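## Task

Using the lot numbers printed on the shelf edge beneath each spot (several spots may carry the same number), bring one foam block from lot 426 and one from lot 450 onto the desk so that nothing overhangs its edge. All other foam blocks stay on the shelves where they were. A lot that does not exist in the storeroom is skipped. The robot must not topple or finish leaning, or the task fails.

## Robot and tools

Robot: a simulated Hello Robot Stretch 3 with one arm. A two-wheel base (0.33 m long, 0.34 m wide, rounded back) carries a mast with a lift; the telescoping arm sticks out to the robot's RIGHT, so reaching forward along the shelf means driving the base. The base pivots about the point between its wheels, 0.05 m behind the front edge; with the arm in and wrist folded, a spin clears a 0.28 m radius. A loose object may occasionally get nudged by something external.

Frames: base frame has its origin on the floor between the wheels, x forward, y left, z up, metres. hand_pose is reported in it, located where closed fingertips meet. Odometry frame is the base frame as it stood when the scene began; base_odometry counts wheel rotation only (slip counts as motion), heading in rad, left positive, range -3.142 to 3.142.

move: one action per call. Either "base" and/or "joints" (plus optional "speeds", "pace", "contact_limits"), or "servos": "reboot" by itself. Extra arguments "cameras" (list of head_camera, nav_camera, wrist_camera or all; omitted/null means all, [] none) and "blocking" (default true: return after everything settles; false: return within ~0.5 s while motion continues). An empty move just reports state and images.
- base: an object with exactly one key, a relative offset from where the base last reported itself: translate_m in metres (-3 to 3, positive forward) or rotate_rad in radians (-6.4 to 6.4, positive = left/counterclockwise). No sideways motion.
- joints: an object keyed by joint name, each value an absolute target: lift_m 0 to 1.1; arm_m 0 to 0.52 (extension); wrist_yaw_rad -1.345 to 4.42 (0 along the arm, positive swings toward the front); wrist_pitch_rad -1.57 to 0.451 (0 level, negative tips fingers down); wrist_roll_rad -2.911 to 2.918; gripper_m -0.089 to 0.179 (larger = wider; fingertip gap is about 0.007 m under the value near closed, 0.025 m under when wide); head_pan_rad -3.953 to 1.73 (0 forward, positive left, -1.57 looks along the arm); head_tilt_rad -1.53 to 0.419 (negative down). Done tolerances: ±0.004 for lift, arm, gripper; ±0.02 yaw and roll; ±0.05 pitch; ±0.1 head.
- pace: "default" or "max". speeds: per-key top speed up to the max (translate 0.30 m/s, rotate 1.90 rad/s, lift 0.15 m/s, arm 0.40 m/s). The base is capped at 0.10 m/s and 0.63 rad/s unless lift_m < 0.30, arm_m < 0.03 and wrist_yaw_rad > 2.54 all hold.
- contact_limits: arm_m a motor_effort percent (1 to 100; negative sense when retracting); lift_m an object {"down": n, "up": n} in 1 to 100 (extra force beyond free motion; below ~12 may stop falsely; default about 32-47 down, 21-36 up); translate_m and rotate_rad a wheel effort percent. Put each limit only in the same action as that key's command. Base moves have no contact stop unless given one.
Motions in one action start together. A later move overrides only the keys it names. Unknown keys make a call invalid; out-of-range values get it refused, and a refusal or an unrequested stop cancels the remaining move/wait/finished_scene calls of that reply. Each action ends by 14 s (time_out).

wait: {"seconds": 0 to 10, "cameras": ...}; returns early once moves settle; wait(0) shows a non-blocking move's progress in "earlier move".
stop: brakes all running motions; they report "stopped" and may keep pressing.
zoom_image: {"camera", "region": [x0, y0, x1, y1]} in pixels of that camera's latest image, top-left origin, at most 504 by 504.
finished_scene: {"scene": number}; irreversible, the result gives the next task. After ending the first scene, make no further calls in that reply.

Results: "move" is done or the worst status. base_status/joint_status per motion: done, moving, off_target (rested short, may still push), contact_stop (that joint goes slack until recommanded; with a base limit each wheel goes slack independently, which can twist the robot), time_out, torque_fault (wrist or head servo shut off; send servos reboot). stopped means you braked it. on_its_own describes uncommanded behaviour; "held at" is a target, not a reading. motor_effort is percent, positive toward higher values, bracket = peak of last action; full effort reads ~45 on wrist pitch and ~72 on wrist roll. lidar_m: 12 distances from the base origin, 30-degree sectors counterclockwise from straight ahead (4th left, 7th behind, 10th right), seeing only at 0.17 m height; "-" is nothing or closer than 0.15 m. wrist_depth_mm and head_depth_mm: 7x7 median depths (45-1000 and 280-4000 mm). base_tilt in degrees, forward/right positive, ~4 degree bias. If turned_by_wheels and turned_by_imu differ by over 0.15 rad, believe the IMU.

Cameras: head_camera and nav_camera ride the pan/tilt head. head_camera's image must be rotated 90 degrees clockwise to be upright; nav_camera's 90 degrees counterclockwise. wrist_camera is on the gripper. Calibration intrinsics and extrinsics are supplied and may be slightly off.

Gripping: close to a gripper_m below the object's width (lower squeezes harder; resend if it slips); open to at least 0.05 above its width. Readings do not prove you hold anything.

Safety: before folding (yaw to 3.0) or unfolding the wrist, put lift_m in 0.32-0.95, pitch -0.4, roll about 0; once folded lift may go to 0.25. With yaw under -0.4 keep pitch at -0.5 or lower. Wrist, head and unlimited base push without stopping and can fault. Pushing into something rigid with the gripper above about 0.45 m, or driving while the gripper holds or hooks something fixed, can tip the robot; if tilt appears, back the gripper off. Avoid drops, releasing moving items, slams, hard hits and letting things fall far; these spoil or fail the result, including in the practice scene. Moves keep running while you deliberate.

Each tool is called after ">>>" by a JSON object that holds its "api" and its "payload".

## Session

>>> {"api": "move", "payload": {"joints": {"head_pan_rad": 0.0, "head_tilt_rad": -0.35}, "cameras": ["nav_camera"]}}

>>> {"api": "move", "payload": {"joints": {"head_pan_rad": -1.3, "head_tilt_rad": -0.35}, "cameras": ["nav_camera","head_camera"]}}

>>> {"api": "move", "payload": {"joints": {"head_pan_rad": -2.6, "head_tilt_rad": -0.35}, "cameras": ["nav_camera"]}}

>>> {"api": "move", "payload": {"joints": {"head_pan_rad": -3.9, "head_tilt_rad": -0.35}, "cameras": ["nav_camera"]}}

>>> {"api": "move", "payload": {"joints": {"head_pan_rad": 1.2, "head_tilt_rad": -0.35}, "cameras": ["nav_camera"]}}

Scene clock: 0.80 s.
move: done
base_odometry: x=+0.000 y=+0.000 heading=+0.000
turned_by_wheels: +0.000
turned_by_imu: +0.000
base_tilt: forward=-0.5 right=-1.2
lidar_m: 0.85 0.77 0.77 0.96 1.17 1.17 1.57 1.48 1.13 1.37 3.09 1.31
head_depth_mm: 1101 1185 1300 1425 1594 1766 1495 / 992 1066 1153 1250 1376 1524 1474 / 903 963 1034 1116 1207 1322 1397 / 827 877 937 1001 1072 1166 1272 / 764 806 856 910 972 1047 1123 / 710 747 785 834 886 945 1019 / 662 696 728 768 818 881 935
base_status: not commanded
joint_positions: lift_m=+0.306 arm_m=+0.001 wrist_yaw_rad=+2.853 wrist_pitch_rad=-0.337 wrist_roll_rad=+0.000 gripper_m=+0.037 head_pan_rad=+0.000 head_tilt_rad=-0.353
joint_status: all done
measured_speeds: all 0
motor_effort: left_wheel=-0.2(0.5) right_wheel=+0.1(0.8) lift_m=+26.8(27.3) arm_m=-7.0(7.9) wrist_yaw_rad=+0.4(1.2) wrist_pitch_rad=+2.0(2.1) wrist_roll_rad=+0.1(0.3) gripper_m=+0.4(1.0) head_pan_rad=+0.0(1.5) head_tilt_rad=-3.2(6.5)
hand_pose: x=+0.0453 y=+0.0786 z=+0.3376 quat_wxyz=(+0.218, +0.707, +0.017, +0.673) (m; base frame)
wrist_depth_mm: 133 - - - - - - / 136 - - - - - - / 145 - - - - - - / 155 186 874 855 831 - - / 169 180 733 675 672 686 653 / 580 193 126 565 128 573 569 / 508 206 314 494 486 491 496
pictures: nav_camera (sideways)
camera_calibration:
nav_camera: T_world_to_cam=[[0.321174, 0.0170267, 0.946867, -1.19124], [0.0150331, -0.999804, 0.0128794, 0.0332714], [0.946901, 0.0100978, -0.321367, 0.365722], [0, 0, 0, 1]] pos_world=[0.0357917, 0.0498547, 1.24505]

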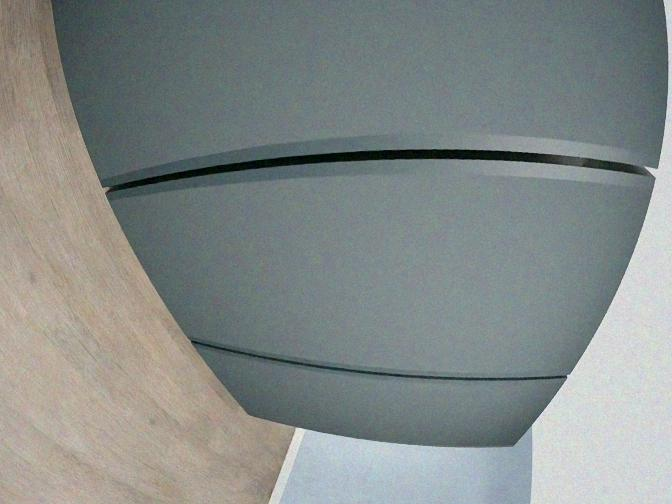

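Scene clock: 1.97 s.
move: done
base_odometry: x=+0.000 y=+0.000 heading=+0.000
turned_by_wheels: +0.000
turned_by_imu: +0.000
base_tilt: forward=-0.5 right=-1.2
lidar_m: 0.84 0.77 0.78 0.96 1.17 1.17 1.57 1.48 1.13 1.38 3.10 1.30
head_depth_mm: 1861 1930 1954 1913 1216 1707 1492 / 2141 2204 2270 2021 1275 1819 1477 / 2522 2588 2671 2000 2193 1891 1455 / 2898 3073 3184 3163 2606 1864 1462 / 2810 2985 3091 3304 2587 1856 1455 / 2692 2785 2982 3214 2575 1854 1438 / 2562 2679 2853 2989 2537 1844 1446
base_status: not commanded
joint_positions: lift_m=+0.306 arm_m=+0.001 wrist_yaw_rad=+2.853 wrist_pitch_rad=-0.337 wrist_roll_rad=+0.000 gripper_m=+0.037 head_pan_rad=-1.332 head_tilt_rad=-0.353
joint_status: all done
measured_speeds: all 0
motor_effort: left_wheel=-0.1(0.5) right_wheel=+0.3(1.2) lift_m=+26.0(27.2) arm_m=-10.8(11.2) wrist_yaw_rad=-1.3(2.2) wrist_pitch_rad=+2.1(2.2) wrist_roll_rad=+0.0(0.3) gripper_m=+0.6(0.9) head_pan_rad=+2.8(5.7) head_tilt_rad=-0.8(4.6)
hand_pose: x=+0.0453 y=+0.0786 z=+0.3376 quat_wxyz=(+0.218, +0.707, +0.017, +0.673) (m; base frame)
wrist_depth_mm: 133 - - - - - - / 136 - - - - - - / 144 - - - - - - / 155 186 874 863 813 - - / 170 180 739 665 662 692 656 / 575 193 126 560 128 579 572 / 503 205 314 497 480 492 494
pictures: head_camera (sideways), nav_camera (sideways)
camera_calibration:
head_camera: T_world_to_cam=[[-0.115058, 0.276734, -0.954033, 1.2578], [0.978033, 0.199611, -0.0600515, 0.0718224], [0.173817, -0.939986, -0.293622, 0.33665], [0, 0, 0, 1]] pos_world=[0.0159589, -0.0459659, 1.30314]
nav_camera: T_world_to_cam=[[0.0925953, -0.308021, 0.946863, -1.18985], [-0.967812, -0.251346, 0.0128795, 0.0393338], [0.234023, -0.917577, -0.32138, 0.370049], [0, 0, 0, 1]] pos_world=[0.0616426, -0.0170643, 1.24505]

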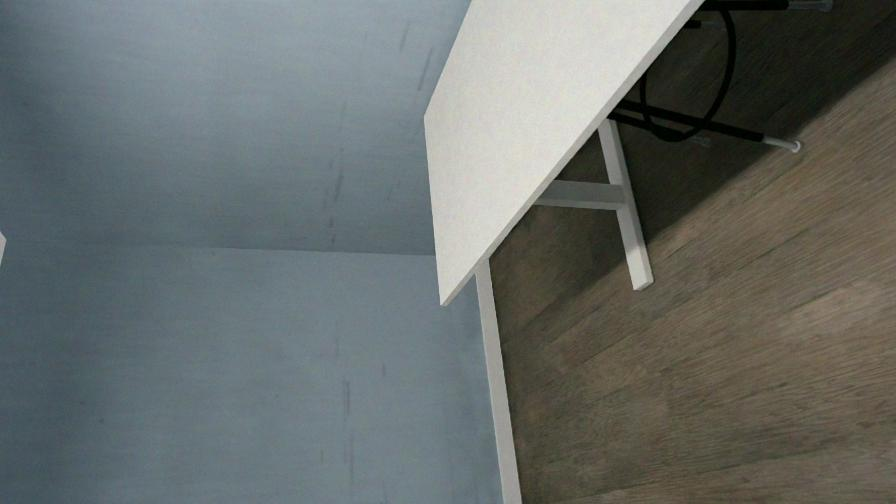

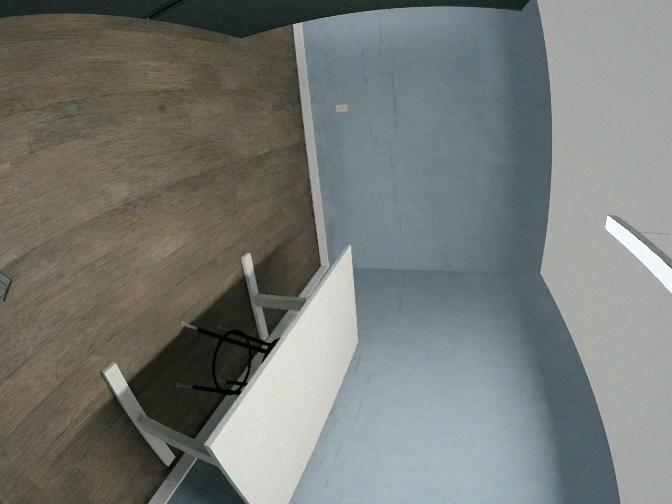

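Scene clock: 4.13 s.
move: done
base_odometry: x=+0.000 y=+0.000 heading=+0.000
turned_by_wheels: +0.000
turned_by_imu: +0.000
base_tilt: forward=-0.2 right=-1.2
lidar_m: 0.84 0.77 0.78 0.96 1.17 1.17 1.58 1.48 1.13 1.37 3.08 1.31
head_depth_mm: 1340 1423 1516 1647 1754 1833 1491 / 1330 1413 1500 1594 1708 1809 1478 / 1305 1383 1469 1559 1674 1756 1473 / 1287 1363 1445 1543 1645 1728 1466 / 1269 1336 1420 1508 1603 1710 1458 / 1268 1336 1414 1502 1595 1689 1448 / 1247 1315 1384 1468 1574 1649 1447
base_status: not commanded
joint_positions: lift_m=+0.306 arm_m=+0.001 wrist_yaw_rad=+2.853 wrist_pitch_rad=-0.337 wrist_roll_rad=+0.000 gripper_m=+0.037 head_pan_rad=-2.608 head_tilt_rad=-0.353
joint_status: all done
measured_speeds: translate_m=+0.000 rotate_rad=+0.000 lift_m=+0.000 arm_m=+0.000 wrist_yaw_rad=+0.000 wrist_pitch_rad=+0.000 wrist_roll_rad=+0.000 head_pan_rad=+0.024 head_tilt_rad=+0.000
motor_effort: left_wheel=-0.3(0.8) right_wheel=+0.5(1.2) lift_m=+25.8(27.1) arm_m=-12.5(13.0) wrist_yaw_rad=+0.0(1.9) wrist_pitch_rad=+2.1(2.2) wrist_roll_rad=-0.3(0.3) gripper_m=+0.3(0.9) head_pan_rad=+4.1(4.7) head_tilt_rad=+4.6(5.5)
hand_pose: x=+0.0453 y=+0.0786 z=+0.3376 quat_wxyz=(+0.218, +0.707, +0.017, +0.673) (m; base frame)
wrist_depth_mm: 134 - - - - - - / 136 - - - - - - / 144 - - - - - - / 155 186 887 880 819 - - / 169 181 723 668 664 686 654 / 572 193 126 560 129 577 566 / 512 205 313 496 482 490 490
pictures: nav_camera (sideways)
camera_calibration:
nav_camera: T_world_to_cam=[[-0.267627, -0.177864, 0.946964, -1.18779], [-0.521465, 0.853175, 0.0128739, 0.0365974], [-0.810216, -0.490363, -0.321082, 0.376001], [0, 0, 0, 1]] pos_world=[0.00584301, -0.0581113, 1.24505]

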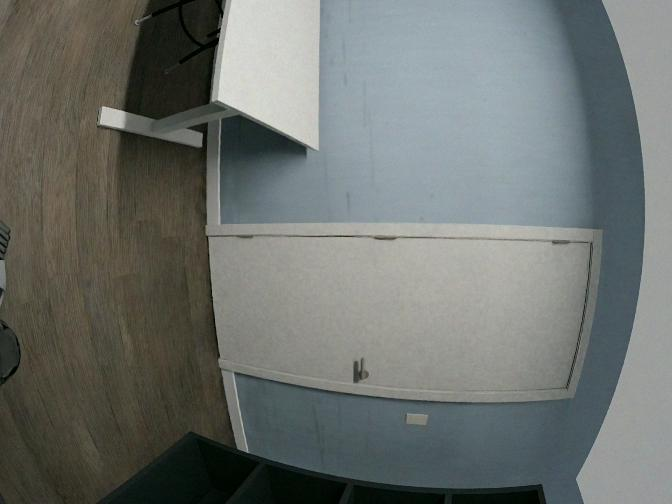

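Scene clock: 5.30 s.
move: done
base_odometry: x=+0.000 y=+0.000 heading=+0.000
turned_by_wheels: +0.000
turned_by_imu: +0.000
base_tilt: forward=-0.3 right=-1.4
lidar_m: 0.84 0.77 0.78 0.96 1.18 1.16 1.58 1.48 1.13 1.37 3.09 1.31
head_depth_mm: - - - - - - - / - - - - - - - / 1360 1409 1524 1530 1567 1697 1432 / 1128 1059 1437 1313 1434 1634 1417 / 1044 1094 1199 1276 1322 1381 1418 / 1410 1466 1574 1671 1524 1740 1452 / 1413 1472 1582 1689 1446 1748 1448
base_status: not commanded
joint_positions: lift_m=+0.306 arm_m=+0.001 wrist_yaw_rad=+2.853 wrist_pitch_rad=-0.337 wrist_roll_rad=+0.000 gripper_m=+0.037 head_pan_rad=-3.932 head_tilt_rad=-0.350
joint_status: all done
measured_speeds: all 0
motor_effort: left_wheel=-0.2(0.6) right_wheel=+0.5(1.5) lift_m=+26.3(27.1) arm_m=-12.4(12.9) wrist_yaw_rad=-0.2(1.7) wrist_pitch_rad=+2.0(2.1) wrist_roll_rad=+0.1(0.3) gripper_m=+0.4(0.8) head_pan_rad=+3.1(5.0) head_tilt_rad=+5.3(10.4)
hand_pose: x=+0.0453 y=+0.0786 z=+0.3376 quat_wxyz=(+0.218, +0.707, +0.017, +0.673) (m; base frame)
wrist_depth_mm: 133 - - - - - - / 136 - - - - - - / 145 - - - - - - / 155 185 878 853 836 - - / 169 180 726 661 661 688 664 / 574 192 126 568 129 579 567 / 501 204 315 495 481 498 493
pictures: nav_camera (sideways)
camera_calibration:
nav_camera: T_world_to_cam=[[-0.236202, 0.21418, 0.947806, -1.18908], [0.699642, 0.714376, 0.0129265, 0.0290888], [-0.674321, 0.666178, -0.318586, 0.372031], [0, 0, 0, 1]] pos_world=[-0.0503457, -0.0139428, 1.24516]

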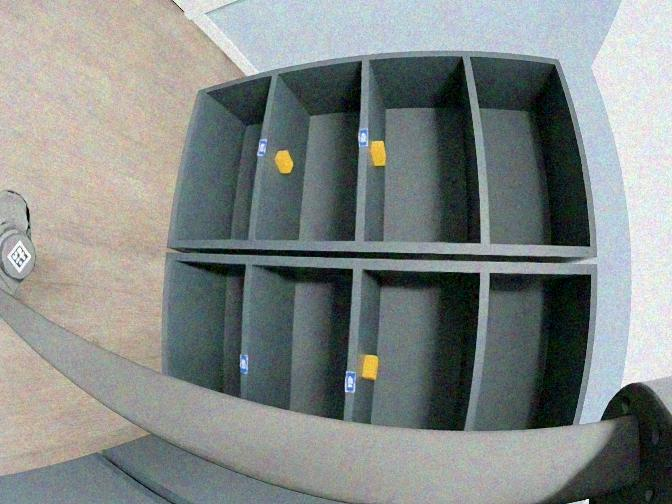

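Scene clock: 8.93 s.
move: done
base_odometry: x=+0.000 y=+0.000 heading=+0.000
turned_by_wheels: +0.000
turned_by_imu: +0.000
base_tilt: forward=-0.4 right=-1.4
lidar_m: 0.85 0.77 0.78 0.96 1.17 1.16 1.57 1.48 1.13 1.37 3.10 1.31
head_depth_mm: 631 659 688 720 759 797 842 / 667 693 728 767 805 853 908 / 703 737 773 817 859 916 974 / 743 781 824 871 929 984 1057 / 788 829 881 929 993 1067 1152 / 842 891 955 1014 1084 1180 1270 / 898 959 1025 1093 1184 1288 1369
base_status: not commanded
joint_positions: lift_m=+0.306 arm_m=+0.001 wrist_yaw_rad=+2.853 wrist_pitch_rad=-0.337 wrist_roll_rad=+0.000 gripper_m=+0.037 head_pan_rad=+1.208 head_tilt_rad=-0.350
joint_status: all done
measured_speeds: translate_m=+0.000 rotate_rad=+0.000 lift_m=+0.000 arm_m=+0.000 wrist_yaw_rad=+0.000 wrist_pitch_rad=+0.000 wrist_roll_rad=+0.000 head_pan_rad=-0.024 head_tilt_rad=+0.000
motor_effort: left_wheel=-0.2(0.9) right_wheel=+0.6(1.3) lift_m=+25.9(27.4) arm_m=-11.8(12.9) wrist_yaw_rad=+0.2(2.2) wrist_pitch_rad=+2.1(2.2) wrist_roll_rad=+0.0(0.3) gripper_m=+0.6(1.2) head_pan_rad=-3.4(6.4) head_tilt_rad=+5.1(10.8)
hand_pose: x=+0.0453 y=+0.0786 z=+0.3376 quat_wxyz=(+0.218, +0.707, +0.017, +0.673) (m; base frame)
wrist_depth_mm: 134 - - - - - - / 136 - - - - - - / 144 - - - - - - / 156 186 865 848 818 - - / 170 181 721 670 671 686 652 / 574 193 126 567 129 575 569 / 508 204 313 498 482 489 493
pictures: nav_camera (sideways)
camera_calibration:
nav_camera: T_world_to_cam=[[0.0967705, 0.303188, 0.948005, -1.19137], [0.940171, -0.340458, 0.0129134, 0.0275846], [0.326671, 0.890037, -0.317995, 0.365107], [0, 0, 0, 1]] pos_world=[-0.0299152, 0.0456402, 1.24517]

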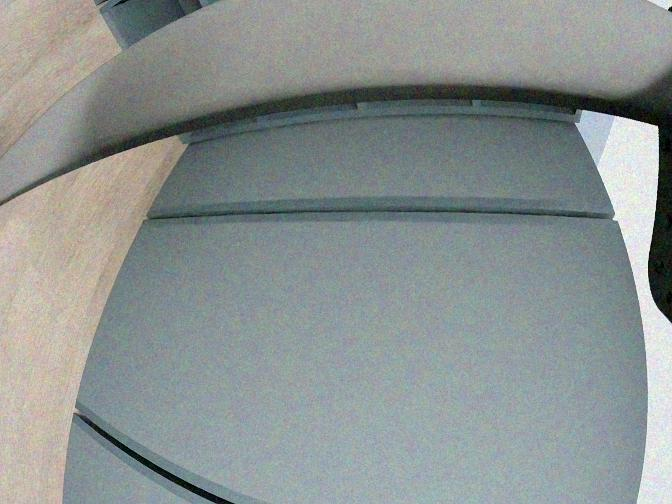

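>>> {"api": "move", "payload": {"joints": {"head_pan_rad": -3.9, "head_tilt_rad": -0.45}, "cameras": ["head_camera"]}}

Scene clock: 25.30 s.
move: done
base_odometry: x=+0.000 y=+0.000 heading=+0.000
turned_by_wheels: +0.000
turned_by_imu: +0.000
base_tilt: forward=-0.5 right=-1.3
lidar_m: 0.85 0.77 0.78 0.96 1.17 1.16 1.57 1.49 1.13 1.38 3.09 1.31
head_depth_mm: - - - - - - - / 1301 1415 - - - - - / 1319 1434 1500 1665 1462 1641 1397 / 995 1097 1197 1406 1383 1523 1352 / 1337 1466 1363 1679 1373 1527 1342 / 1362 1478 1537 1712 1817 1549 1339 / 1374 1508 1563 1750 1807 1560 1333
base_status: not commanded
joint_positions: lift_m=+0.306 arm_m=+0.001 wrist_yaw_rad=+2.853 wrist_pitch_rad=-0.337 wrist_roll_rad=+0.000 gripper_m=+0.037 head_pan_rad=-3.908 head_tilt_rad=-0.450
joint_status: all done
measured_speeds: translate_m=+0.000 rotate_rad=+0.000 lift_m=+0.000 arm_m=+0.000 wrist_yaw_rad=+0.000 wrist_pitch_rad=+0.000 wrist_roll_rad=+0.000 head_pan_rad=+0.024 head_tilt_rad=+0.000
motor_effort: left_wheel=-0.3(0.7) right_wheel=+0.7(1.4) lift_m=+26.0(27.0) arm_m=-11.9(12.7) wrist_yaw_rad=-0.1(1.9) wrist_pitch_rad=+2.0(2.1) wrist_roll_rad=+0.3(0.4) gripper_m=+0.3(1.1) head_pan_rad=+3.0(5.4) head_tilt_rad=-4.1(8.6)
hand_pose: x=+0.0453 y=+0.0786 z=+0.3376 quat_wxyz=(+0.218, +0.707, +0.017, +0.673) (m; base frame)
wrist_depth_mm: 133 - - - - - - / 136 - - - - - - / 145 - - - - - - / 156 186 870 874 827 - - / 169 181 723 675 666 683 659 / 570 193 126 563 129 573 573 / 506 204 312 497 482 488 494
pictures: head_camera (sideways)
camera_calibration:
head_camera: T_world_to_cam=[[0.310688, -0.234886, -0.921033, 1.21212], [-0.714685, -0.696564, -0.0634403, 0.0865856], [-0.626657, 0.677958, -0.384283, 0.459517], [0, 0, 0, 1]] pos_world=[-0.0267503, 0.0334895, 1.29848]

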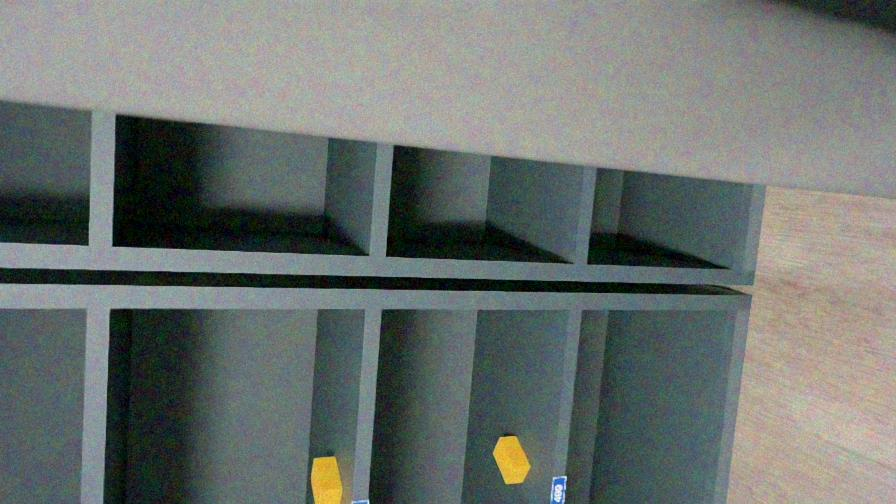

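>>> {"api": "move", "payload": {"base": {"rotate_rad": -2.47}, "joints": {"head_pan_rad": -1.57, "head_tilt_rad": -0.42, "lift_m": 0.285}, "pace": "max", "cameras": ["head_camera","nav_camera"]}}

Scene clock: 34.67 s.
move: done
base_odometry: x=+0.000 y=+0.000 heading=-2.470
turned_by_wheels: -2.470
turned_by_imu: -2.424
base_tilt: forward=-0.2 right=-1.2
lidar_m: 1.48 1.13 2.01 3.08 1.07 0.80 0.77 0.81 1.13 1.16 1.57 1.53
head_depth_mm: 1331 1436 1512 1657 1500 1667 1399 / 1346 1430 1502 1647 1484 1659 1396 / 1340 1436 1501 1665 1465 1650 1388 / 1336 1433 1521 1658 1534 1636 1386 / 982 1047 1136 1222 1327 1448 1372 / 1331 1424 1521 1674 1511 1617 1378 / 1349 1453 1517 1680 1500 1611 1365
base_status: done
joint_positions: lift_m=+0.285 arm_m=+0.001 wrist_yaw_rad=+2.853 wrist_pitch_rad=-0.338 wrist_roll_rad=+0.000 gripper_m=+0.037 head_pan_rad=-1.565 head_tilt_rad=-0.420
joint_status: all done
measured_speeds: all 0
motor_effort: left_wheel=+6.1(15.1) right_wheel=-8.2(14.9) lift_m=+25.9(30.3) arm_m=-11.4(13.1) wrist_yaw_rad=-1.0(2.0) wrist_pitch_rad=+2.1(2.3) wrist_roll_rad=+0.1(0.4) gripper_m=+0.4(1.1) head_pan_rad=-2.9(5.9) head_tilt_rad=+4.0(8.0)
hand_pose: x=+0.0453 y=+0.0785 z=+0.3160 quat_wxyz=(+0.218, +0.707, +0.018, +0.673) (m; base frame)
wrist_depth_mm: 133 - - - - - - / 136 - - - - - - / 144 - - - - - - / 155 186 849 832 821 818 761 / 171 181 684 642 639 655 641 / 547 193 126 534 129 543 543 / 482 205 291 462 458 472 467
pictures: head_camera (sideways), nav_camera (sideways)
camera_calibration:
head_camera: T_world_to_cam=[[-0.0482422, 0.358588, -0.932248, 1.22894], [0.997658, -0.0280098, -0.062401, 0.0747643], [-0.0484884, -0.933076, -0.356397, 0.419713], [0, 0, 0, 1]] pos_world=[0.00504885, -0.0469656, 1.29993]
nav_camera: T_world_to_cam=[[0.0192133, -0.383211, 0.923461, -1.15889], [-0.999699, -0.021482, 0.011885, 0.0408445], [0.0152833, -0.923411, -0.383508, 0.452332], [0, 0, 0, 1]] pos_world=[0.0561852, -0.0255358, 1.24318]

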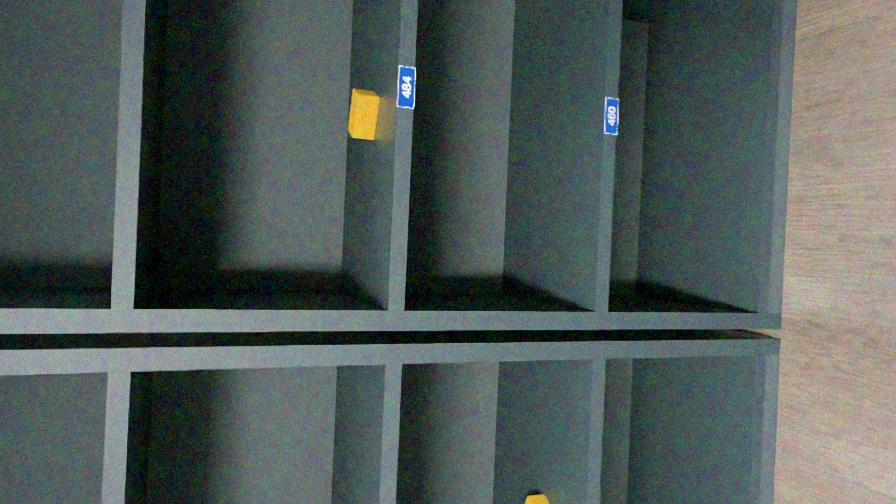

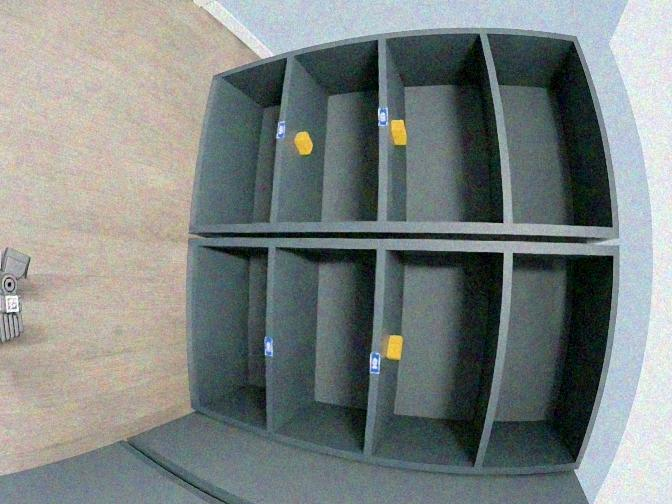

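>>> {"api": "zoom_image", "payload": {"camera": "head_camera", "region": [590, 90, 630, 145]}}

>>> {"api": "move", "payload": {"joints": {"head_pan_rad": -1.15, "head_tilt_rad": -0.42}, "cameras": ["head_camera"]}}

Scaled by 9.164 from the camera's 896x504 image, which has a finer 1280x720 frame.

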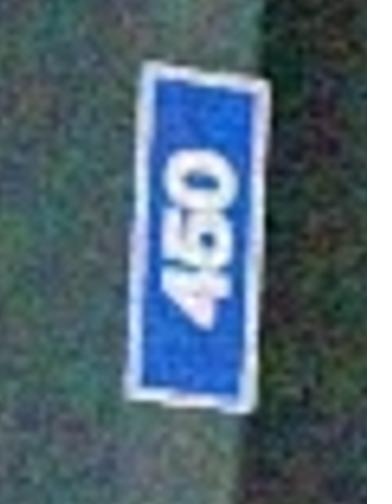

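Scene clock: 39.67 s.
move: done
base_odometry: x=+0.000 y=+0.000 heading=-2.470
turned_by_wheels: +0.000
turned_by_imu: +0.000
base_tilt: forward=-0.2 right=-1.2
lidar_m: 1.48 1.13 2.00 3.08 1.07 0.80 0.77 0.81 1.13 1.17 1.57 1.53
head_depth_mm: 967 1001 1087 1197 1351 1657 1364 / 1374 1449 1499 1228 1290 1426 1399 / 1435 1512 1589 1740 1541 1644 1383 / 1495 1592 1632 1802 1631 1637 1381 / 1557 1668 1738 1882 1889 1652 1382 / 1453 1502 1569 1697 1799 1713 1374 / 1306 1401 1869 2000 2083 1689 1371
base_status: not commanded
joint_positions: lift_m=+0.285 arm_m=+0.001 wrist_yaw_rad=+2.853 wrist_pitch_rad=-0.338 wrist_roll_rad=+0.000 gripper_m=+0.037 head_pan_rad=-1.144 head_tilt_rad=-0.420
joint_status: all done
measured_speeds: all 0
motor_effort: left_wheel=+6.1(6.4) right_wheel=-8.8(9.4) lift_m=+23.4(24.5) arm_m=-10.9(11.4) wrist_yaw_rad=-0.7(1.4) wrist_pitch_rad=+2.1(2.3) wrist_roll_rad=+0.1(0.3) gripper_m=+0.3(0.8) head_pan_rad=+2.5(5.5) head_tilt_rad=+3.8(8.4)
hand_pose: x=+0.0453 y=+0.0785 z=+0.3160 quat_wxyz=(+0.218, +0.707, +0.018, +0.673) (m; base frame)
wrist_depth_mm: 134 - - - - - - / 136 - - - - - - / 144 - - - - - - / 155 186 815 826 817 811 770 / 170 180 694 629 629 655 645 / 546 193 126 534 129 549 546 / 477 205 289 460 460 469 468
pictures: head_camera (sideways)
camera_calibration:
head_camera: T_world_to_cam=[[-0.190686, 0.307494, -0.932248, 1.2298], [0.921867, 0.382448, -0.0624155, 0.0752274], [0.337344, -0.87131, -0.356396, 0.417395], [0, 0, 0, 1]] pos_world=[0.0243498, -0.0432451, 1.29993]

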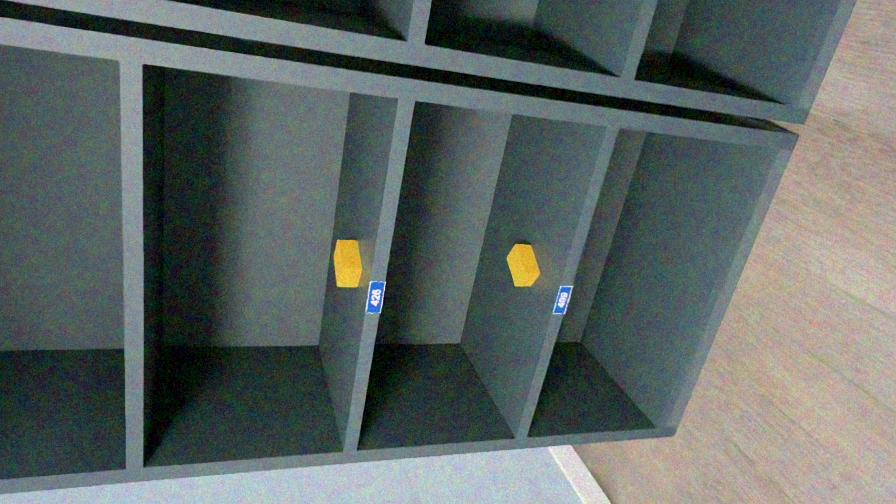

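>>> {"api": "zoom_image", "payload": {"camera": "head_camera", "region": [355, 270, 395, 325]}}

>>> {"api": "zoom_image", "payload": {"camera": "head_camera", "region": [545, 275, 585, 325]}}

Scaled by 9.164 from the camera's 896x504 image, which has a finer 1280x720 frame.

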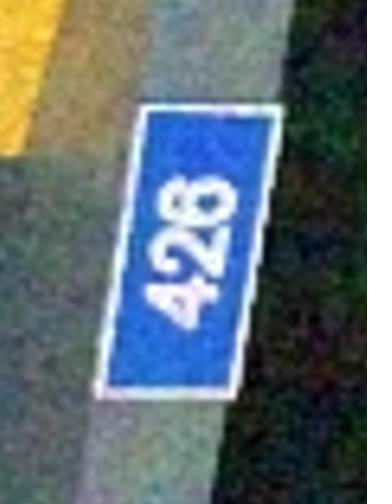

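Scaled by 10.080 from the camera's 896x504 image, which has a finer 1280x720 frame.

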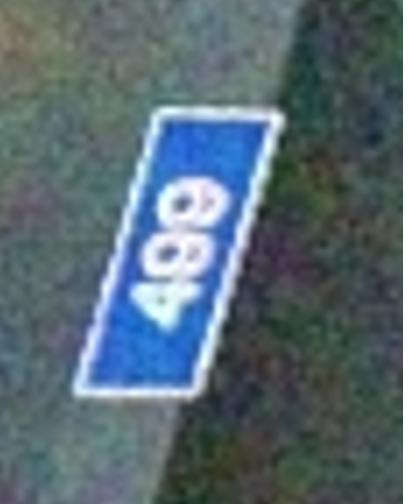

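>>> {"api": "move", "payload": {"base": {"rotate_rad": -0.905}, "pace": "max", "cameras": []}}

>>> {"api": "move", "payload": {"base": {"translate_m": 0.917}, "joints": {"head_pan_rad": -1.57, "head_tilt_rad": -0.45}, "pace": "max", "cameras": []}}

>>> {"api": "move", "payload": {"base": {"rotate_rad": 0.905}, "joints": {"lift_m": 0.92, "wrist_pitch_rad": -0.4, "gripper_m": 0.17}, "pace": "max", "cameras": ["head_camera","nav_camera"]}}

Scene clock: 74.63 s.
move: done
base_odometry: x=+0.000 y=+0.000 heading=+2.909
turned_by_wheels: -0.905
turned_by_imu: -0.887
base_tilt: forward=-0.3 right=-1.3
lidar_m: 1.57 1.50 1.13 1.14 2.01 1.81 0.94 0.78 0.77 0.86 1.35 1.16
head_depth_mm: 933 960 993 1030 1079 1102 1148 / 1067 1104 1143 1186 1246 1294 1325 / 1163 1239 1297 1388 1475 1564 1396 / 1371 1393 1437 1610 1590 1633 1386 / 1419 1514 1576 1737 1608 1620 1381 / 1355 1444 1522 1668 1507 1607 1376 / 1287 1382 1449 1573 1416 1603 1367
base_status: done
joint_positions: lift_m=+0.285 arm_m=+0.001 wrist_yaw_rad=+2.853 wrist_pitch_rad=-0.338 wrist_roll_rad=+0.000 gripper_m=+0.037 head_pan_rad=-1.150 head_tilt_rad=-0.420
joint_status: not commanded
measured_speeds: all 0
motor_effort: left_wheel=+6.1(14.5) right_wheel=-9.6(14.6) lift_m=+25.6(25.6) arm_m=-11.8(12.4) wrist_yaw_rad=+0.7(1.8) wrist_pitch_rad=+2.1(2.3) wrist_roll_rad=-0.1(0.3) gripper_m=+0.8(1.1) head_pan_rad=-2.5(3.5) head_tilt_rad=+2.8(4.0)
hand_pose: x=+0.0453 y=+0.0785 z=+0.3160 quat_wxyz=(+0.218, +0.707, +0.018, +0.673) (m; base frame)
wrist_depth_mm: 134 - - - - - - / 136 - - - - - - / 145 - - - - - - / 155 187 843 828 828 822 808 / 170 180 694 634 635 650 649 / 544 194 126 530 128 550 548 / 486 205 291 460 461 472 467
pictures: none
No camera images: "cameras" was empty.

Scene clock: 79.03 s.
move: done
base_odometry: x=-0.892 y=+0.211 heading=+2.909
turned_by_wheels: +0.000
turned_by_imu: +0.000
base_tilt: forward=-0.4 right=-1.2
lidar_m: 0.66 0.91 0.90 1.00 1.63 3.78 1.67 1.37 1.36 0.59 0.64 0.91
head_depth_mm: 1122 1199 1275 1377 1486 1574 1375 / 1161 1286 1331 1440 1467 1598 1366 / 841 1384 1426 1038 1331 1494 1322 / 706 1266 1322 868 1317 1040 1275 / 516 557 604 657 724 789 872 / 470 503 544 596 646 728 781 / 498 545 600 654 583 859 791
base_status: done
joint_positions: lift_m=+0.285 arm_m=+0.001 wrist_yaw_rad=+2.853 wrist_pitch_rad=-0.338 wrist_roll_rad=+0.000 gripper_m=+0.037 head_pan_rad=-1.570 head_tilt_rad=-0.450
joint_status: all done
measured_speeds: all 0
motor_effort: left_wheel=+0.2(16.0) right_wheel=+5.9(10.4) lift_m=+27.9(29.4) arm_m=-11.3(13.0) wrist_yaw_rad=-0.4(1.4) wrist_pitch_rad=+2.1(2.3) wrist_roll_rad=-0.2(0.3) gripper_m=+0.4(1.0) head_pan_rad=+3.7(6.1) head_tilt_rad=-4.3(6.6)
hand_pose: x=+0.0453 y=+0.0785 z=+0.3160 quat_wxyz=(+0.218, +0.707, +0.018, +0.673) (m; base frame)
wrist_depth_mm: 133 - - - - - 715 / 136 - - - - - - / 145 - - - - 841 - / 155 186 831 829 815 816 782 / 171 181 695 640 633 654 645 / 544 193 126 535 128 541 548 / 483 205 290 462 459 472 464
pictures: none
No camera images: "cameras" was empty.

Scene clock: 84.07 s.
move: done
base_odometry: x=-0.892 y=+0.211 heading=-2.470
turned_by_wheels: +0.905
turned_by_imu: +0.889
base_tilt: forward=-0.2 right=-1.1
lidar_m: 0.90 0.95 1.24 2.44 1.87 1.40 1.36 0.64 0.59 0.92 0.66 0.68
head_depth_mm: 577 798 863 833 554 952 - / 590 800 864 825 548 1012 858 / 603 805 866 813 544 1001 831 / 619 803 867 803 539 995 823 / 634 807 872 794 537 987 820 / 653 807 874 784 555 984 813 / 673 809 873 773 552 982 792
base_status: done
joint_positions: lift_m=+0.920 arm_m=+0.001 wrist_yaw_rad=+2.853 wrist_pitch_rad=-0.413 wrist_roll_rad=+0.000 gripper_m=+0.170 head_pan_rad=-1.570 head_tilt_rad=-0.450
joint_status: all done
measured_speeds: all 0
motor_effort: left_wheel=-6.4(14.5) right_wheel=+6.6(13.0) lift_m=+27.1(33.7) arm_m=-10.9(13.0) wrist_yaw_rad=-0.9(2.1) wrist_pitch_rad=+2.0(4.0) wrist_roll_rad=-0.2(0.4) gripper_m=+0.7(83.6) head_pan_rad=+3.0(4.0) head_tilt_rad=-2.3(4.6)
hand_pose: x=+0.0428 y=+0.0702 z=+0.9338 quat_wxyz=(+0.243, +0.705, +0.044, +0.664) (m; base frame)
wrist_depth_mm: 133 - - - - - - / 138 - - - - - - / 150 - - - - - - / 163 182 - - - - - / - 180 - - - - - / 123 141 - - - - - / 116 239 - - - - 106
pictures: head_camera (sideways), nav_camera (sideways)
camera_calibration:
head_camera: T_world_to_cam=[[-0.0466459, 0.387167, -0.920829, 1.21404], [0.997514, -0.0306845, -0.0634319, 0.0760983], [-0.0528139, -0.921499, -0.384773, 0.456706], [0, 0, 0, 1]] pos_world=[0.00484139, -0.0468484, 1.29848]
nav_camera: T_world_to_cam=[[0.0174217, -0.411413, 0.911283, -1.14297], [-0.999788, -0.017191, 0.0113525, 0.0415314], [0.0109953, -0.911287, -0.411625, 0.488845], [0, 0, 0, 1]] pos_world=[0.05606, -0.0240396, 1.24232]

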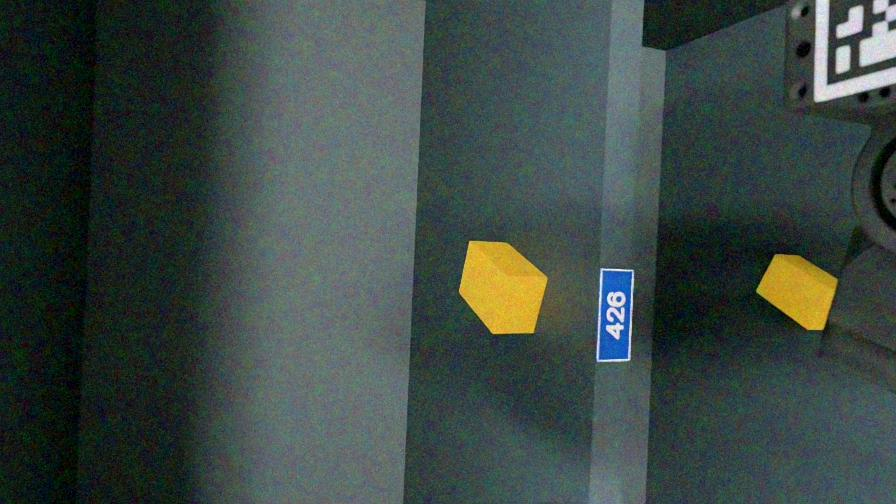

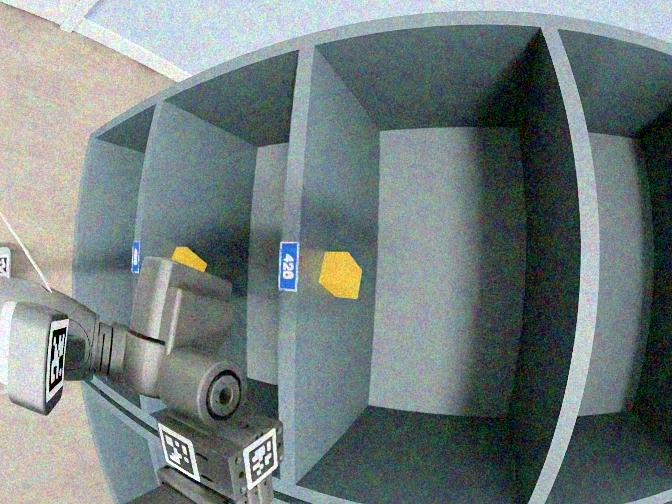

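>>> {"api": "move", "payload": {"joints": {"wrist_yaw_rad": 0.0, "wrist_pitch_rad": -0.4}, "cameras": []}}

>>> {"api": "move", "payload": {"joints": {"lift_m": 1.03, "wrist_pitch_rad": -0.38}, "pace": "max", "cameras": ["wrist_camera","head_camera"]}}

Scene clock: 94.37 s.
move: done
base_odometry: x=-0.892 y=+0.211 heading=-2.470
turned_by_wheels: +0.000
turned_by_imu: +0.000
base_tilt: forward=-0.3 right=-1.2
lidar_m: 0.90 0.95 1.24 2.44 1.87 1.40 1.36 0.64 0.59 0.91 0.66 0.68
head_depth_mm: 576 799 864 836 552 957 - / 589 804 864 825 548 1006 782 / 604 800 866 811 543 1039 - / 620 803 867 805 538 1034 - / 633 806 872 794 536 991 776 / 655 810 873 784 556 982 769 / 676 809 875 773 552 977 789
base_status: not commanded
joint_positions: lift_m=+0.920 arm_m=+0.001 wrist_yaw_rad=+0.003 wrist_pitch_rad=-0.413 wrist_roll_rad=+0.000 gripper_m=+0.170 head_pan_rad=-1.570 head_tilt_rad=-0.450
joint_status: all done
measured_speeds: all 0
motor_effort: left_wheel=-6.0(6.9) right_wheel=+6.3(7.3) lift_m=+24.0(24.5) arm_m=-9.6(10.8) wrist_yaw_rad=-4.2(6.0) wrist_pitch_rad=+1.9(3.5) wrist_roll_rad=+0.3(0.3) gripper_m=+0.1(1.0) head_pan_rad=+2.7(3.1) head_tilt_rad=-1.0(2.0)
hand_pose: x=-0.0208 y=-0.3706 z=+0.9338 quat_wxyz=(+0.693, +0.146, -0.691, -0.144) (m; base frame)
wrist_depth_mm: - - - - - - - / - - 218 217 - - - / - - - - - - - / - - - - - - - / - 143 - - - 139 - / - 124 - 580 - - - / - - - - - - 106
pictures: none
No camera images: "cameras" was empty.

Scene clock: 95.90 s.
move: done
base_odometry: x=-0.892 y=+0.211 heading=-2.470
turned_by_wheels: +0.000
turned_by_imu: +0.000
base_tilt: forward=-0.2 right=-1.2
lidar_m: 0.90 0.95 1.24 2.44 1.88 1.40 1.36 0.64 0.59 0.92 0.66 0.68
head_depth_mm: 578 801 864 903 - - - / 589 801 866 822 - - - / 601 805 867 816 - - - / 620 805 869 804 - - - / 636 807 871 793 535 957 777 / 651 807 874 783 532 949 793 / 673 811 874 771 551 982 790
base_status: not commanded
joint_positions: lift_m=+1.030 arm_m=+0.001 wrist_yaw_rad=+0.003 wrist_pitch_rad=-0.400 wrist_roll_rad=+0.000 gripper_m=+0.170 head_pan_rad=-1.570 head_tilt_rad=-0.450
joint_status: all done
measured_speeds: all 0
motor_effort: left_wheel=-6.5(7.0) right_wheel=+6.5(7.5) lift_m=+26.1(32.0) arm_m=-9.1(10.0) wrist_yaw_rad=-2.6(3.9) wrist_pitch_rad=+3.2(6.2) wrist_roll_rad=+0.1(0.3) gripper_m=+0.6(1.3) head_pan_rad=+2.2(3.0) head_tilt_rad=+0.5(1.4)
hand_pose: x=-0.0209 y=-0.3722 z=+1.0468 quat_wxyz=(+0.694, +0.142, -0.692, -0.140) (m; base frame)
wrist_depth_mm: - - - - - - - / - - - - - - - / - - - - - - - / - - - - - - - / - 143 285 282 - - - / - 124 - - - - - / - - - 651 - - 106
pictures: head_camera (sideways), wrist_camera
camera_calibration:
head_camera: T_world_to_cam=[[-0.0466459, 0.387167, -0.920829, 1.21404], [0.997514, -0.0306845, -0.0634319, 0.0760983], [-0.0528139, -0.921499, -0.384773, 0.456706], [0, 0, 0, 1]] pos_world=[0.00484139, -0.0468484, 1.29848]
wrist_camera: T_world_to_cam=[[-0.998892, -0.0400929, -0.0246292, -0.00336682], [-0.00240143, 0.566185, -0.824275, 1.10602], [0.0469923, -0.823302, -0.565654, 0.452873], [0, 0, 0, 1]] pos_world=[-0.0219886, -0.253496, 1.16775]

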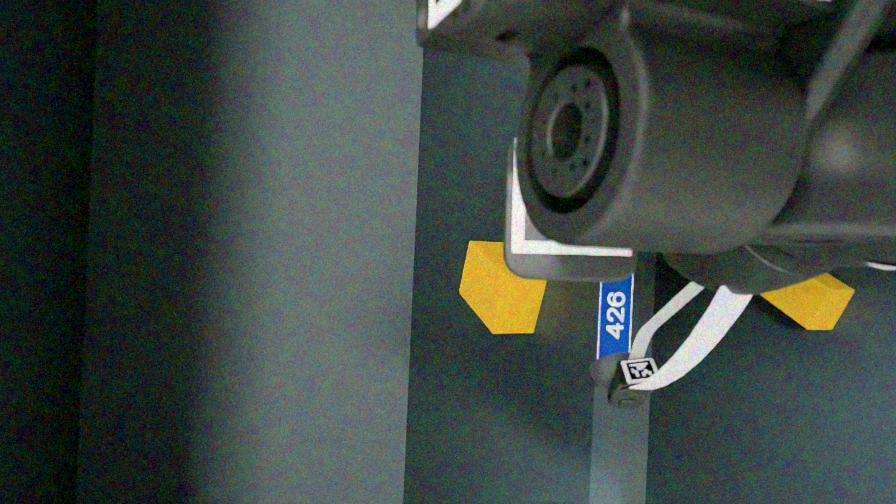

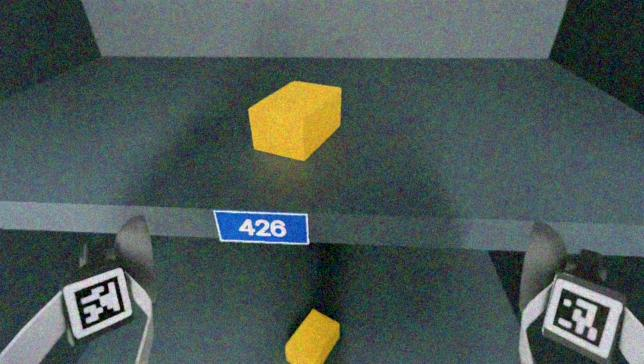

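>>> {"api": "move", "payload": {"base": {"translate_m": 0.162}, "joints": {"wrist_yaw_rad": -0.39, "lift_m": 1.02}, "cameras": []}}

>>> {"api": "move", "payload": {"joints": {"lift_m": 1.01, "arm_m": 0.14}, "contact_limits": {"arm_m": 28}, "cameras": ["wrist_camera"]}}

Scene clock: 128.53 s.
move: done
base_odometry: x=-1.019 y=+0.111 heading=-2.470
turned_by_wheels: +0.000
turned_by_imu: +0.000
base_tilt: forward=-0.4 right=-1.2
lidar_m: 0.74 0.78 1.12 1.21 2.10 1.57 1.52 0.70 0.77 0.92 0.56 0.75
head_depth_mm: 575 802 865 898 - - - / 587 806 868 824 - - - / 601 808 869 812 601 - - / 616 811 873 802 567 993 820 / 631 811 877 795 562 995 798 / 650 813 877 784 557 986 795 / 671 798 844 763 552 903 793
base_status: done
joint_positions: lift_m=+1.020 arm_m=+0.001 wrist_yaw_rad=-0.387 wrist_pitch_rad=-0.400 wrist_roll_rad=+0.000 gripper_m=+0.170 head_pan_rad=-1.570 head_tilt_rad=-0.450
joint_status: all done
measured_speeds: all 0
motor_effort: left_wheel=+1.2(9.0) right_wheel=+9.5(11.0) lift_m=+24.5(25.9) arm_m=-6.8(8.5) wrist_yaw_rad=-3.9(4.9) wrist_pitch_rad=+3.2(3.3) wrist_roll_rad=+0.1(0.3) gripper_m=+0.2(1.1) head_pan_rad=+2.1(2.8) head_tilt_rad=+1.5(2.5)
hand_pose: x=-0.1071 y=-0.3554 z=+1.0368 quat_wxyz=(+0.653, +0.005, -0.707, -0.271) (m; base frame)
wrist_depth_mm: - - - - - - - / - - - - - - - / - - - - - - - / - - - 288 - - - / - 143 289 301 889 - - / - 124 - - - 135 - / - - - 619 - - 106
pictures: none
No camera images: "cameras" was empty.

Scene clock: 130.80 s.
move: done
base_odometry: x=-1.019 y=+0.111 heading=-2.470
turned_by_wheels: +0.000
turned_by_imu: +0.000
base_tilt: forward=-0.3 right=-1.1
lidar_m: 0.74 0.78 1.11 1.22 2.10 1.57 1.52 0.70 0.77 0.92 0.56 0.75
head_depth_mm: 575 807 873 - 520 984 817 / 587 805 861 - - 945 811 / 603 807 871 - - 966 783 / 616 808 872 863 - 964 801 / 632 809 876 795 561 988 798 / 649 811 877 785 557 979 795 / 671 798 846 763 552 905 791
base_status: not commanded
joint_positions: lift_m=+1.010 arm_m=+0.140 wrist_yaw_rad=-0.387 wrist_pitch_rad=-0.400 wrist_roll_rad=+0.000 gripper_m=+0.170 head_pan_rad=-1.570 head_tilt_rad=-0.450
joint_status: all done
measured_speeds: all 0
motor_effort: left_wheel=+1.5(2.1) right_wheel=+9.9(10.8) lift_m=+24.8(27.4) arm_m=+11.8(14.6) wrist_yaw_rad=-4.7(4.7) wrist_pitch_rad=+3.2(3.3) wrist_roll_rad=+0.1(0.3) gripper_m=+0.8(1.1) head_pan_rad=+1.9(2.2) head_tilt_rad=+2.4(2.9)
contact_limits: arm_m 28 (drawing in: default 31, maximum 55; extending or still: default 39, maximum 69)
hand_pose: x=-0.1071 y=-0.4948 z=+1.0268 quat_wxyz=(+0.653, +0.005, -0.707, -0.272) (m; base frame)
wrist_depth_mm: - - - - - - - / - - - - - - - / - - - 250 - - - / - - - 220 - - - / - 143 - - - - - / - 124 - - - - - / 116 163 166 166 176 - 106
pictures: wrist_camera
camera_calibration:
wrist_camera: T_world_to_cam=[[-0.939067, 0.342849, -0.0246684, 0.101003], [0.213149, 0.524509, -0.824292, 1.16125], [-0.269669, -0.779324, -0.565627, 0.332468], [0, 0, 0, 1]] pos_world=[-0.0630136, -0.384612, 1.14775]

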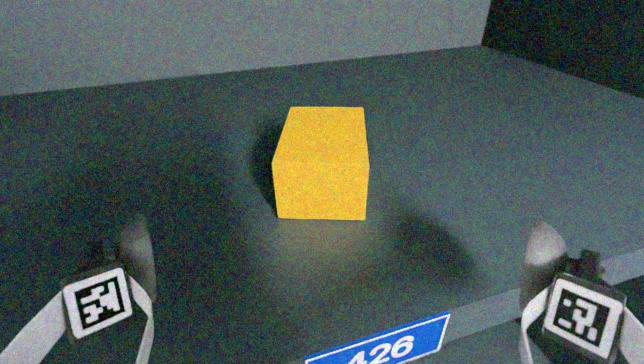

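>>> {"api": "move", "payload": {"base": {"translate_m": -0.023}, "joints": {"arm_m": 0.238, "lift_m": 1.004}, "speeds": {"translate_m": 0.03, "arm_m": 0.1}, "contact_limits": {"arm_m": 28}, "cameras": ["wrist_camera"]}}

>>> {"api": "move", "payload": {"joints": {"gripper_m": 0.025}, "cameras": ["wrist_camera"]}}

Scene clock: 144.17 s.
move: done
base_odometry: x=-1.001 y=+0.125 heading=-2.470
turned_by_wheels: +0.000
turned_by_imu: +0.000
base_tilt: forward=-0.2 right=-1.2
lidar_m: 0.77 0.80 1.15 1.71 2.06 1.54 1.50 0.68 0.73 0.92 0.58 0.78
head_depth_mm: 578 801 858 284 529 1013 812 / 587 806 848 332 521 1008 812 / 602 809 853 327 514 1005 781 / 617 808 867 354 517 998 802 / 632 811 871 794 562 993 798 / 650 810 880 788 556 985 791 / 672 806 858 775 553 922 791
base_status: done
joint_positions: lift_m=+1.004 arm_m=+0.238 wrist_yaw_rad=-0.387 wrist_pitch_rad=-0.400 wrist_roll_rad=+0.000 gripper_m=+0.170 head_pan_rad=-1.570 head_tilt_rad=-0.450
joint_status: all done
measured_speeds: all 0
motor_effort: left_wheel=-5.3(10.3) right_wheel=-4.1(7.9) lift_m=+25.2(29.3) arm_m=+12.3(14.6) wrist_yaw_rad=-2.3(4.4) wrist_pitch_rad=+3.2(3.3) wrist_roll_rad=+0.0(0.4) gripper_m=+0.4(1.2) head_pan_rad=+1.1(1.7) head_tilt_rad=+4.0(4.8)
contact_limits: arm_m 28 (drawing in: default 31, maximum 55; extending or still: default 39, maximum 69)
hand_pose: x=-0.1071 y=-0.5928 z=+1.0208 quat_wxyz=(+0.653, +0.005, -0.707, -0.272) (m; base frame)
wrist_depth_mm: - - - - - 516 - / - - - - - - - / - - - - - - - / - - - 184 183 - - / - 143 - 151 151 - - / - 124 - 131 130 134 - / 153 157 160 147 151 158 106
pictures: wrist_camera
camera_calibration:
wrist_camera: T_world_to_cam=[[-0.939021, 0.342971, -0.024694, 0.134546], [0.213233, 0.52446, -0.824302, 1.2077], [-0.269761, -0.779303, -0.565611, 0.252688], [0, 0, 0, 1]] pos_world=[-0.0630136, -0.482613, 1.14175]

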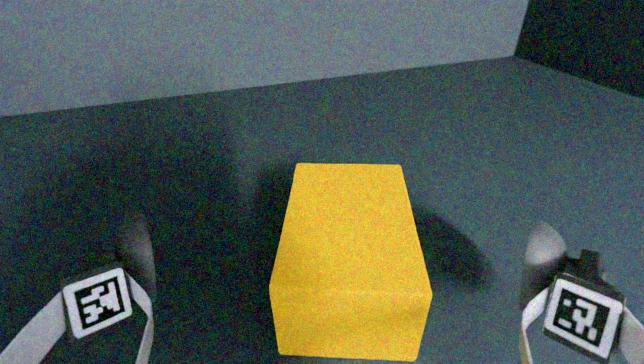

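Scene clock: 146.13 s.
move: done
base_odometry: x=-1.001 y=+0.125 heading=-2.470
turned_by_wheels: +0.000
turned_by_imu: +0.000
base_tilt: forward=-0.4 right=-1.1
lidar_m: 0.77 0.80 1.15 1.71 2.06 1.54 1.50 0.68 0.73 0.92 0.57 0.78
head_depth_mm: 575 804 860 284 529 1014 814 / 587 805 849 332 521 1010 811 / 600 809 849 327 513 1007 783 / 614 812 864 354 516 995 801 / 631 812 873 794 562 990 796 / 649 813 873 783 557 986 794 / 668 805 860 775 552 920 794
base_status: not commanded
joint_positions: lift_m=+1.004 arm_m=+0.238 wrist_yaw_rad=-0.388 wrist_pitch_rad=-0.400 wrist_roll_rad=+0.000 gripper_m=+0.026 head_pan_rad=-1.570 head_tilt_rad=-0.450
joint_status: all done
measured_speeds: all 0
motor_effort: left_wheel=-5.5(5.9) right_wheel=-5.0(5.8) lift_m=+27.3(27.9) arm_m=+8.5(12.5) wrist_yaw_rad=-4.1(4.2) wrist_pitch_rad=+3.2(3.3) wrist_roll_rad=+0.1(0.3) gripper_m=-14.6(86.1) head_pan_rad=+0.5(1.7) head_tilt_rad=+4.7(5.1)
contact_limits: arm_m 28 (drawing in: default 31, maximum 55; extending or still: default 39, maximum 69)
hand_pose: x=-0.1072 y=-0.5928 z=+1.0208 quat_wxyz=(+0.653, +0.005, -0.707, -0.272) (m; base frame)
wrist_depth_mm: - - - - - 513 - / - - - - - - - / - - - - - - - / - - - 184 183 - - / - - 150 152 148 - - / - - 129 133 127 120 - / 161 111 156 150 150 150 162
pictures: wrist_camera
camera_calibration:
wrist_camera: T_world_to_cam=[[-0.938986, 0.343072, -0.0246224, 0.134515], [0.213242, 0.524483, -0.824285, 1.20769], [-0.269875, -0.779243, -0.56564, 0.252742], [0, 0, 0, 1]] pos_world=[-0.0630134, -0.482613, 1.14175]

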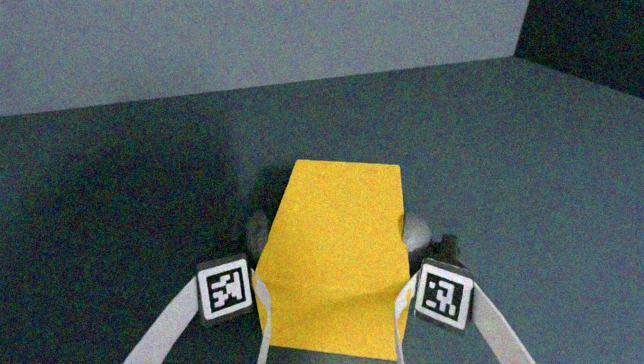

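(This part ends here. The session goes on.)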